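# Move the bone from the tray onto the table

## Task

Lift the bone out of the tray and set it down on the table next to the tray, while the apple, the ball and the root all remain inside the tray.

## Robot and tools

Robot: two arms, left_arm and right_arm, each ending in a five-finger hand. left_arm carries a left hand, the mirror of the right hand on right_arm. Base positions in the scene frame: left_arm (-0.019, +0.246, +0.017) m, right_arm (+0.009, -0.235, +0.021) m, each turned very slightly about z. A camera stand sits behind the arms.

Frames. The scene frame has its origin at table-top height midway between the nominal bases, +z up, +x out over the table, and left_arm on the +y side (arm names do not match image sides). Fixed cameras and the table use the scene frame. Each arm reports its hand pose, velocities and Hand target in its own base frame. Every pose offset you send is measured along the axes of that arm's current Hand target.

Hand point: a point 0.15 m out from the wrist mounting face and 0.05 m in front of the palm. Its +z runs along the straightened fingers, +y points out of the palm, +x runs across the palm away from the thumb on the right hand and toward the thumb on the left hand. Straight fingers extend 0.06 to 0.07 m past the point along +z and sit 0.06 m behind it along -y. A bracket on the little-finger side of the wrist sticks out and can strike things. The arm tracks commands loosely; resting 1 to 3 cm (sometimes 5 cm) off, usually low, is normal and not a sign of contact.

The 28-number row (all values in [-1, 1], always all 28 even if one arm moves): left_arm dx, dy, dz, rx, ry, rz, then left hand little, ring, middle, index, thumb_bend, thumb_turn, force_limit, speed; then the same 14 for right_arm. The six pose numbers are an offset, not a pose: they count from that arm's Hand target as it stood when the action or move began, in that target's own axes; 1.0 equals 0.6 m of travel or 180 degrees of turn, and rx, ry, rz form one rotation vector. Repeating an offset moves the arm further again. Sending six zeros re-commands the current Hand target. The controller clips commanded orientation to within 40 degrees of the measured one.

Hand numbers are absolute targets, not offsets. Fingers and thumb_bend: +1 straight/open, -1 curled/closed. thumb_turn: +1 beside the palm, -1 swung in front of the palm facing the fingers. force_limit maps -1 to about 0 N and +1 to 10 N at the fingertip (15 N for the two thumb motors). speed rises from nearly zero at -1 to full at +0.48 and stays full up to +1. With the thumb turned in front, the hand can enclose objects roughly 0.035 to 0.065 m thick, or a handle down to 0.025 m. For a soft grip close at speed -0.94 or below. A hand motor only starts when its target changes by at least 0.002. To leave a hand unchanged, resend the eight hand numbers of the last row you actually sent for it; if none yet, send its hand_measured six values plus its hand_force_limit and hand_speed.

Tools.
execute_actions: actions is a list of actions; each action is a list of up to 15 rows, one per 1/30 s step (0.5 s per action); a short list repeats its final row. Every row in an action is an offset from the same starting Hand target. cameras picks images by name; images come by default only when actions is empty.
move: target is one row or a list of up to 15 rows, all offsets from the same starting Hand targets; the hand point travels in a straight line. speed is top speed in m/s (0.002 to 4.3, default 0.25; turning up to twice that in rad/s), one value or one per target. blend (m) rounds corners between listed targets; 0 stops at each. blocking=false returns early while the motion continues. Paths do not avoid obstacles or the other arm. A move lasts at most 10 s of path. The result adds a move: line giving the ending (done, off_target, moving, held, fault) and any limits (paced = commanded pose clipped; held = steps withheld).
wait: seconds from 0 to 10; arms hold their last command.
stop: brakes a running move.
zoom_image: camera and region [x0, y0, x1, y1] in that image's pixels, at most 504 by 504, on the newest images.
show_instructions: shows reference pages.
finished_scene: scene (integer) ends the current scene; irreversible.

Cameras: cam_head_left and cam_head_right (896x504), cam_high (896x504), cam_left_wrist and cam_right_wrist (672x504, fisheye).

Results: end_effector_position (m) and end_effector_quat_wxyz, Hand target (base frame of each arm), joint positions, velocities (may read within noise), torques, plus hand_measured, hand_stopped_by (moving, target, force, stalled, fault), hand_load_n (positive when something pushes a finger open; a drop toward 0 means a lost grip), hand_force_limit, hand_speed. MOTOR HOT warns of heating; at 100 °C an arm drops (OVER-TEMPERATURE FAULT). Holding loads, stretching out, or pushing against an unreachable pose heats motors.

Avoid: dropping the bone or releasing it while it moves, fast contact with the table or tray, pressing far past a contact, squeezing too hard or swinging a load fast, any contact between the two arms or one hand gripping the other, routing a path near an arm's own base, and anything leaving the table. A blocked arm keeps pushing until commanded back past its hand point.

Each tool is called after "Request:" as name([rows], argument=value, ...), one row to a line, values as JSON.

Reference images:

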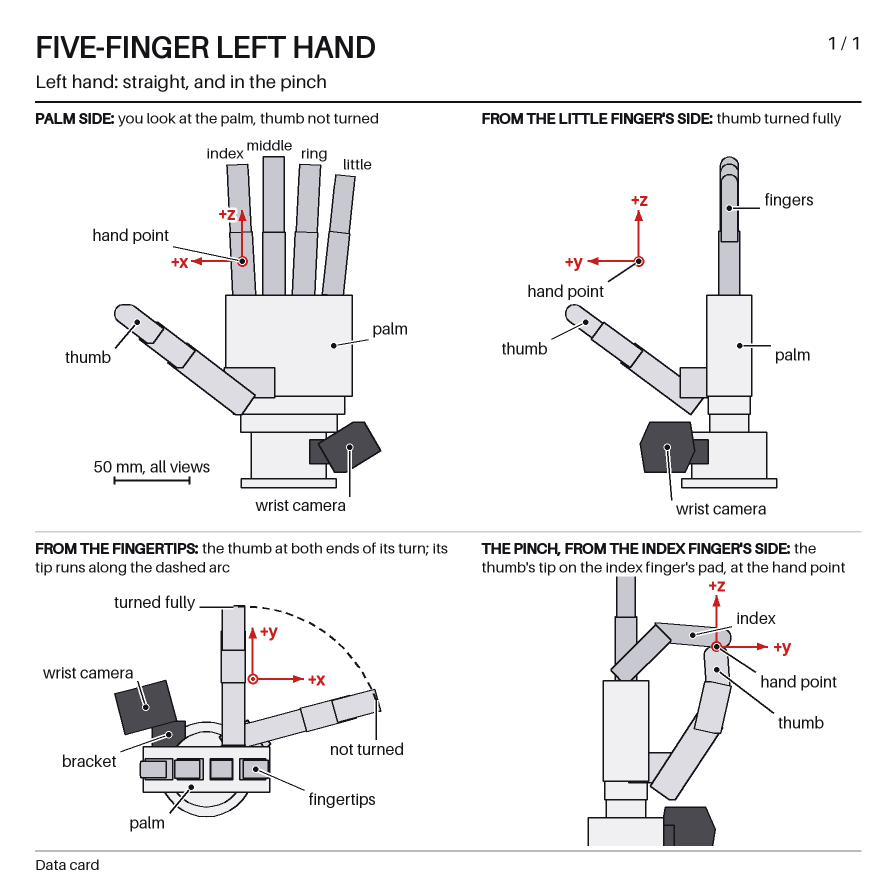

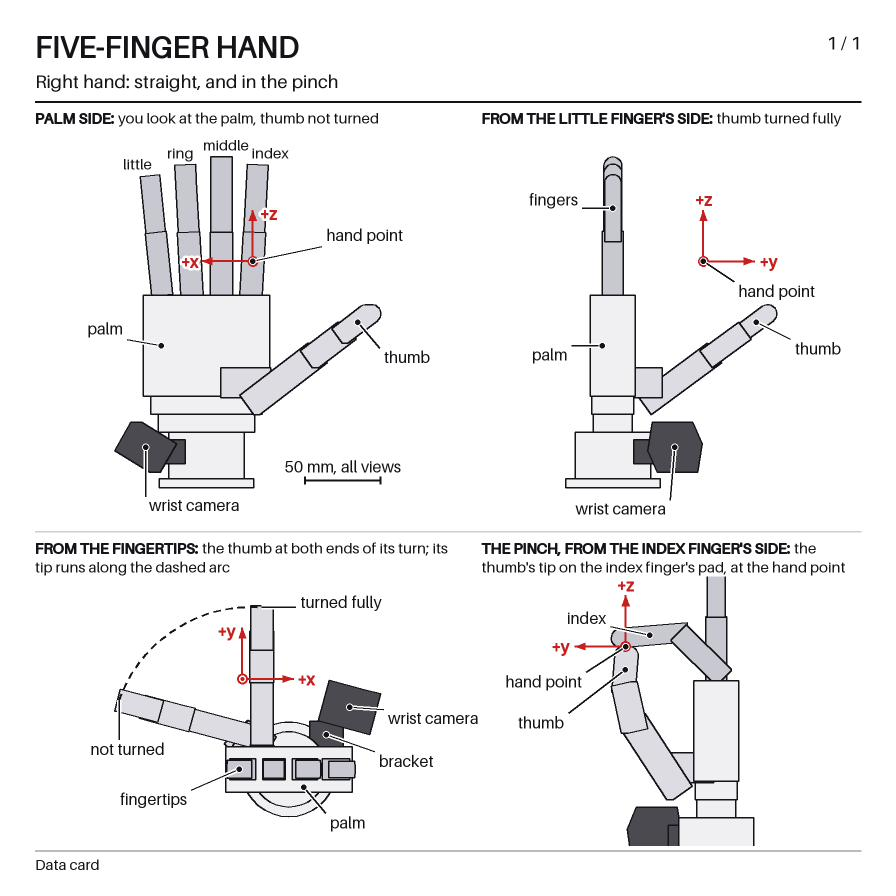

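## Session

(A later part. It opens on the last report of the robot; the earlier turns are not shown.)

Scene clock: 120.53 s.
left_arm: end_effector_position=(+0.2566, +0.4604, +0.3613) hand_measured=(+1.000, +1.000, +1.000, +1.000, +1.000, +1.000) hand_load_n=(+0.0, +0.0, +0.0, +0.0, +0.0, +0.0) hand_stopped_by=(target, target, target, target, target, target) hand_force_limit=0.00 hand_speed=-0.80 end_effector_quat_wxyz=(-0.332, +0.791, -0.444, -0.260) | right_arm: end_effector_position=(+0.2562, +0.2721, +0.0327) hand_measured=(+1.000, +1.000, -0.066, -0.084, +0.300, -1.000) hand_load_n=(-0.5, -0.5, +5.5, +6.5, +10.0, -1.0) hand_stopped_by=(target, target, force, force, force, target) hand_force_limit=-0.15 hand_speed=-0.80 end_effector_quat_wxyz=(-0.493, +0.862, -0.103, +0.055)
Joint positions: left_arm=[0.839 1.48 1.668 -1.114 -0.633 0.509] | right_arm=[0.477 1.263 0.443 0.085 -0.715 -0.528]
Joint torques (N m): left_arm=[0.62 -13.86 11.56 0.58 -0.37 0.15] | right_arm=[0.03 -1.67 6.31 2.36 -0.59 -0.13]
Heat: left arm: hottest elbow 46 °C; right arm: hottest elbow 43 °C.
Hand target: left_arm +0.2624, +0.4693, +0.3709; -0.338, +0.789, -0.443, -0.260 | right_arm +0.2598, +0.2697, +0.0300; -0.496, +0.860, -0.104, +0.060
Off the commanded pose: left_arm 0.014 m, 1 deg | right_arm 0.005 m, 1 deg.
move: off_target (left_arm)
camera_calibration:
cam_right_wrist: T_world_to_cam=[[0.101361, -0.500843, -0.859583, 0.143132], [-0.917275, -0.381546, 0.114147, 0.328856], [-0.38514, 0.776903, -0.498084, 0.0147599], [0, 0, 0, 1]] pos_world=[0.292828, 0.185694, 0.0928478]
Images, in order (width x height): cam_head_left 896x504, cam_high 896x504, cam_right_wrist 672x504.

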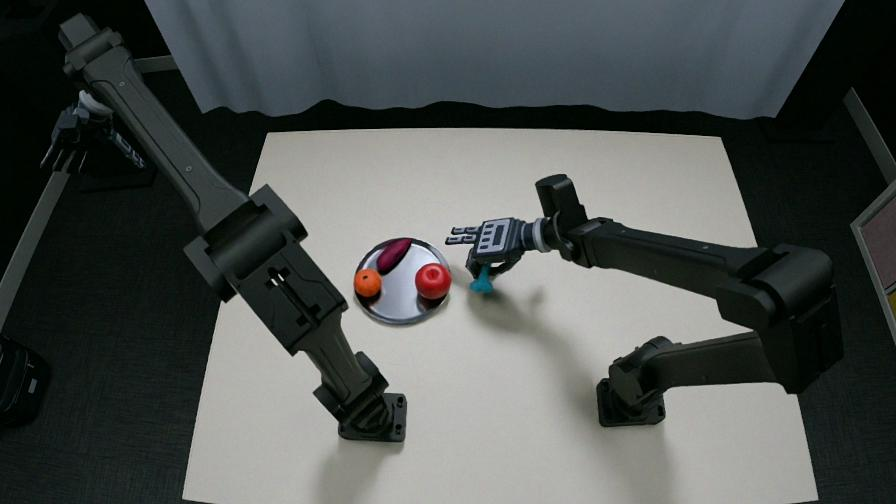

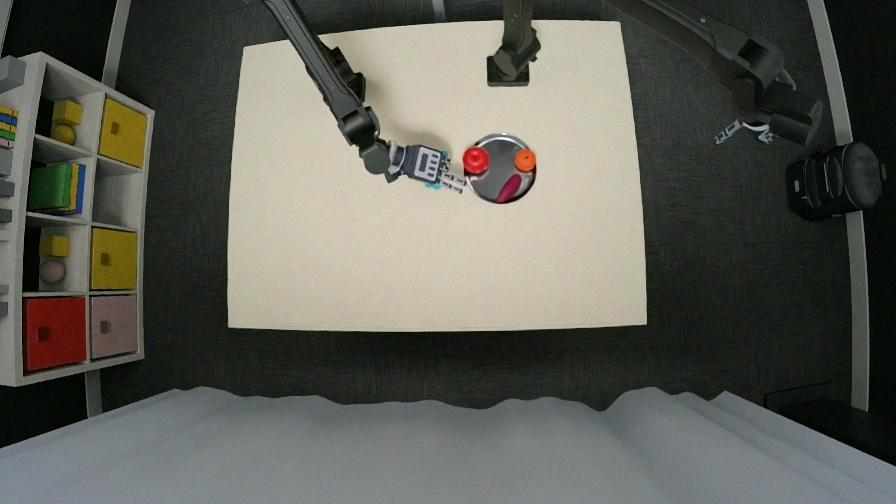

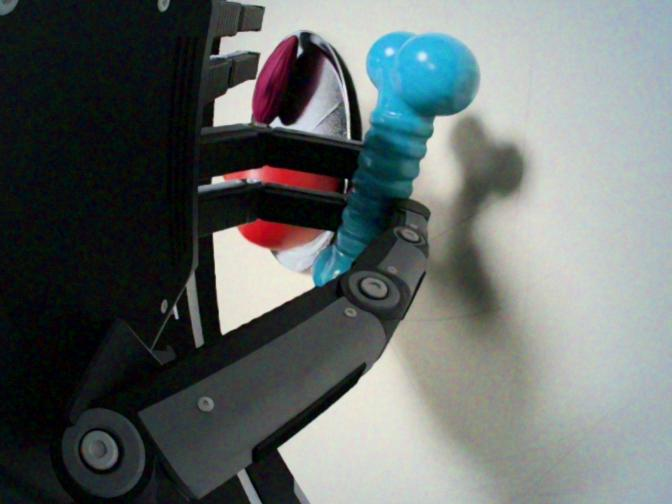

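Request:
move(target=[0,0,0,0,0,0,1,1,1,1,1,1,0,-0.8,0.008,0.0652,0.0003,0,0,0,1,1,-0.12,-0.12,0.24,-1,-0.15,-0.8], speed=0.06, cameras=["cam_head_left","cam_right_wrist"])

Request:
zoom_image(camera="cam_right_wrist", region=[252, 0, 612, 360])

Scene clock: 126.63 s.
left_arm: end_effector_position=(+0.2566, +0.4604, +0.3613) hand_measured=(+1.000, +1.000, +1.000, +1.000, +1.000, +1.000) hand_load_n=(+0.0, +0.0, +0.0, +0.0, +0.0, +0.0) hand_stopped_by=(target, target, target, target, target, target) hand_force_limit=0.00 hand_speed=-0.80 end_effector_quat_wxyz=(-0.332, +0.791, -0.444, -0.260) | right_arm: end_effector_position=(+0.2552, +0.2552, +0.0022) hand_measured=(+1.000, +1.000, -0.066, -0.084, +0.300, -1.000) hand_load_n=(+0.0, +0.0, +3.5, +7.0, +10.0, +0.0) hand_stopped_by=(target, target, force, force, force, target) hand_force_limit=-0.15 hand_speed=-0.80 end_effector_quat_wxyz=(-0.498, +0.860, -0.103, +0.051)
Joint positions: left_arm=[0.839 1.48 1.668 -1.114 -0.633 0.509] | right_arm=[0.418 1.355 0.396 0.19 -0.769 -0.574]
Joint torques (N m): left_arm=[0.32 -14.04 11.52 0.61 -0.36 0.1] | right_arm=[-0.26 -1.32 5.34 2.28 -0.34 -0.29]
Heat: left arm: hottest elbow 46 °C; right arm: hottest elbow 42 °C.
Hand target: left_arm +0.2624, +0.4693, +0.3709; -0.338, +0.789, -0.443, -0.260 | right_arm +0.2597, +0.2497, -0.0039; -0.496, +0.860, -0.104, +0.060
Off the commanded pose: left_arm 0.014 m, 1 deg | right_arm 0.009 m, 1 deg.
move: off_target (left_arm)
camera_calibration:
cam_right_wrist: T_world_to_cam=[[0.096892, -0.491673, -0.865372, 0.107385], [-0.915341, -0.385455, 0.116515, 0.325538], [-0.390849, 0.780821, -0.487396, 0.0126538], [0, 0, 0, 1]] pos_world=[0.29252, 0.168398, 0.0611658]
Images, in order (width x height): cam_head_left 896x504, cam_right_wrist 672x504.

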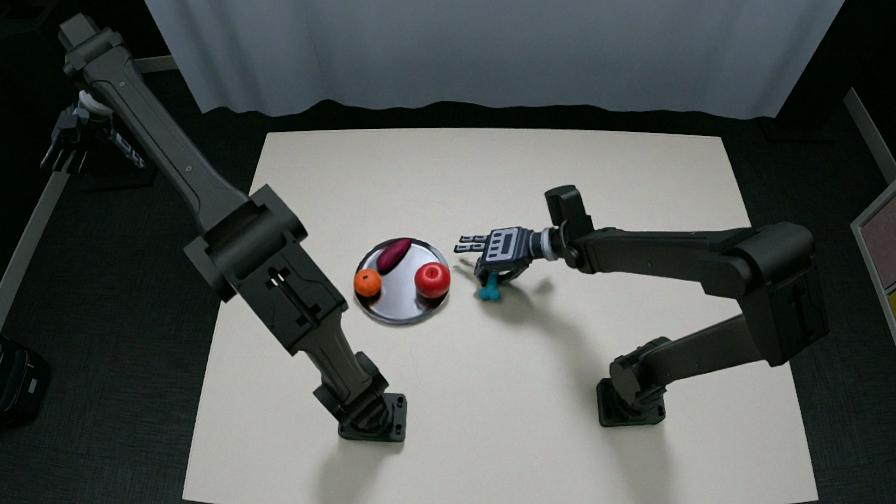

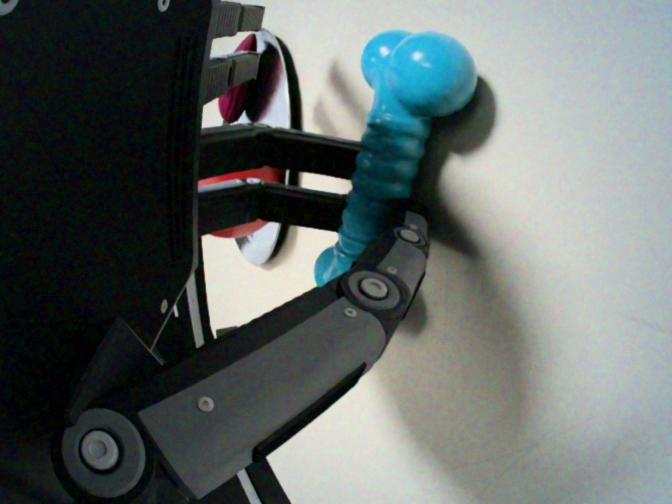

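Scaled by 1.400 from the camera's 672x504 image, which has a finer 960x720 frame.

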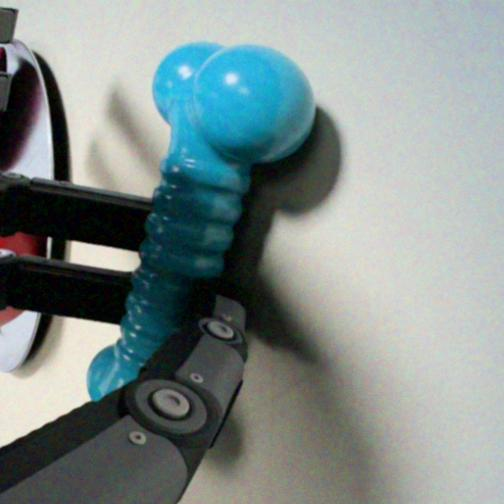

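Request:
move([
  [0,0,0,0,0,0,1,1,1,1,1,1,0,-0.8,0,0,0,0,0,0,1,1,0.12,0.12,0.47,-1,-0.15,-0.8],
  [0,0,0,0,0,0,1,1,1,1,1,1,0,-0.8,0,-0.0144,-0.0084,0,0,0,1,1,0.3,0.3,0.7,-1,-0.15,-0.3],
  [0,0,0,0,0,0,1,1,1,1,1,1,0,-0.8,0,-0.1731,-0.1002,0,0,0,1,1,0.3,0.3,0.7,-1,-0.15,-0.3],
], speed=0.12, cameras=["cam_head_left","cam_right_wrist"])

Request:
zoom_image(camera="cam_head_left", region=[350, 220, 550, 370])

Scene clock: 136.03 s.
left_arm: end_effector_position=(+0.2566, +0.4604, +0.3613) hand_measured=(+1.000, +1.000, +1.000, +1.000, +1.000, +1.000) hand_load_n=(+0.0, +0.0, +0.0, +0.0, +0.0, +0.0) hand_stopped_by=(target, target, target, target, target, target) hand_force_limit=0.00 hand_speed=-0.80 end_effector_quat_wxyz=(-0.332, +0.791, -0.444, -0.260) | right_arm: end_effector_position=(+0.2381, +0.2451, +0.0916) hand_measured=(+1.000, +1.000, +0.300, +0.300, +0.700, -1.000) hand_load_n=(+0.0, +0.0, +0.0, +0.0, +0.0, +0.0) hand_stopped_by=(target, target, target, target, target, target) hand_force_limit=-0.15 hand_speed=-0.30 end_effector_quat_wxyz=(-0.487, +0.866, -0.113, +0.036)
Joint positions: left_arm=[0.839 1.48 1.668 -1.114 -0.633 0.509] | right_arm=[0.412 1.033 0.502 -0.285 -0.769 -0.581]
Joint torques (N m): left_arm=[-0.21 -14.39 11.55 0.7 -0.4 0.12] | right_arm=[0.21 -1.32 11.81 0.92 -0.38 -0.19]
Heat: left arm: hottest elbow 46 °C; right arm: hottest elbow 42 °C.
Hand target: left_arm +0.2624, +0.4693, +0.3709; -0.338, +0.789, -0.443, -0.260 | right_arm +0.2598, +0.2496, +0.1160; -0.496, +0.860, -0.104, +0.059
Off the commanded pose: left_arm 0.014 m, 1 deg | right_arm 0.033 m, 3 deg.
move: off_target (left_arm, right_arm)
camera_calibration:
cam_right_wrist: T_world_to_cam=[[0.0627438, -0.50981, -0.857996, 0.19332], [-0.910983, -0.380395, 0.159407, 0.289273], [-0.407644, 0.771618, -0.488295, 0.0637749], [0, 0, 0, 1]] pos_world=[0.27739, 0.159385, 0.150897]
Images, in order (width x height): cam_head_left 896x504, cam_right_wrist 672x504.

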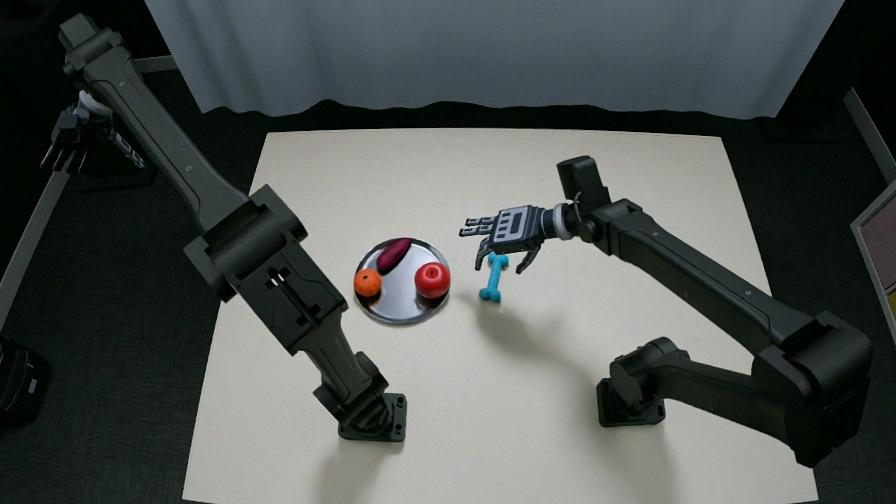

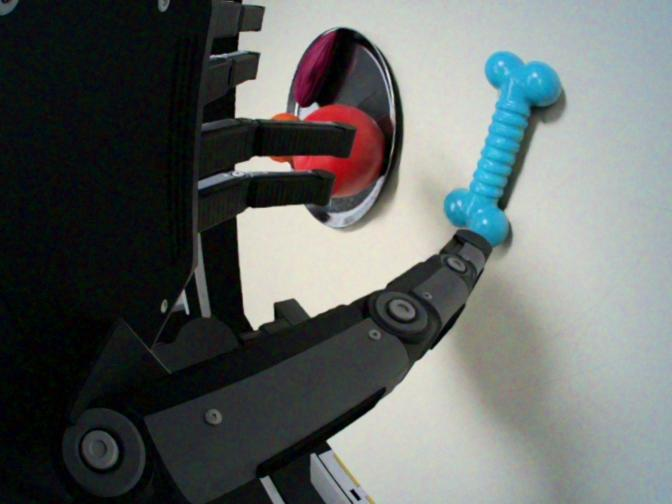

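Scaled by 2.520 from the camera's 896x504 image, which has a finer 1280x720 frame.

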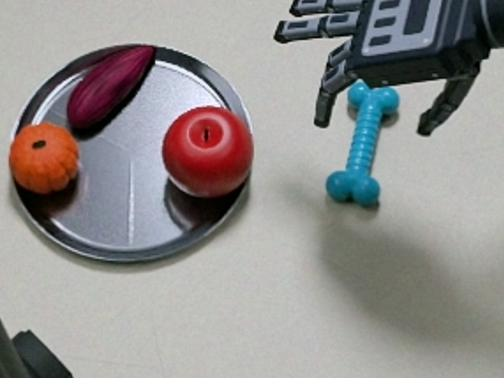

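Done; the bone rests on the table and the others are in the tray.

Request:
finished_scene(scene=2)

The scene is finished: the task was done.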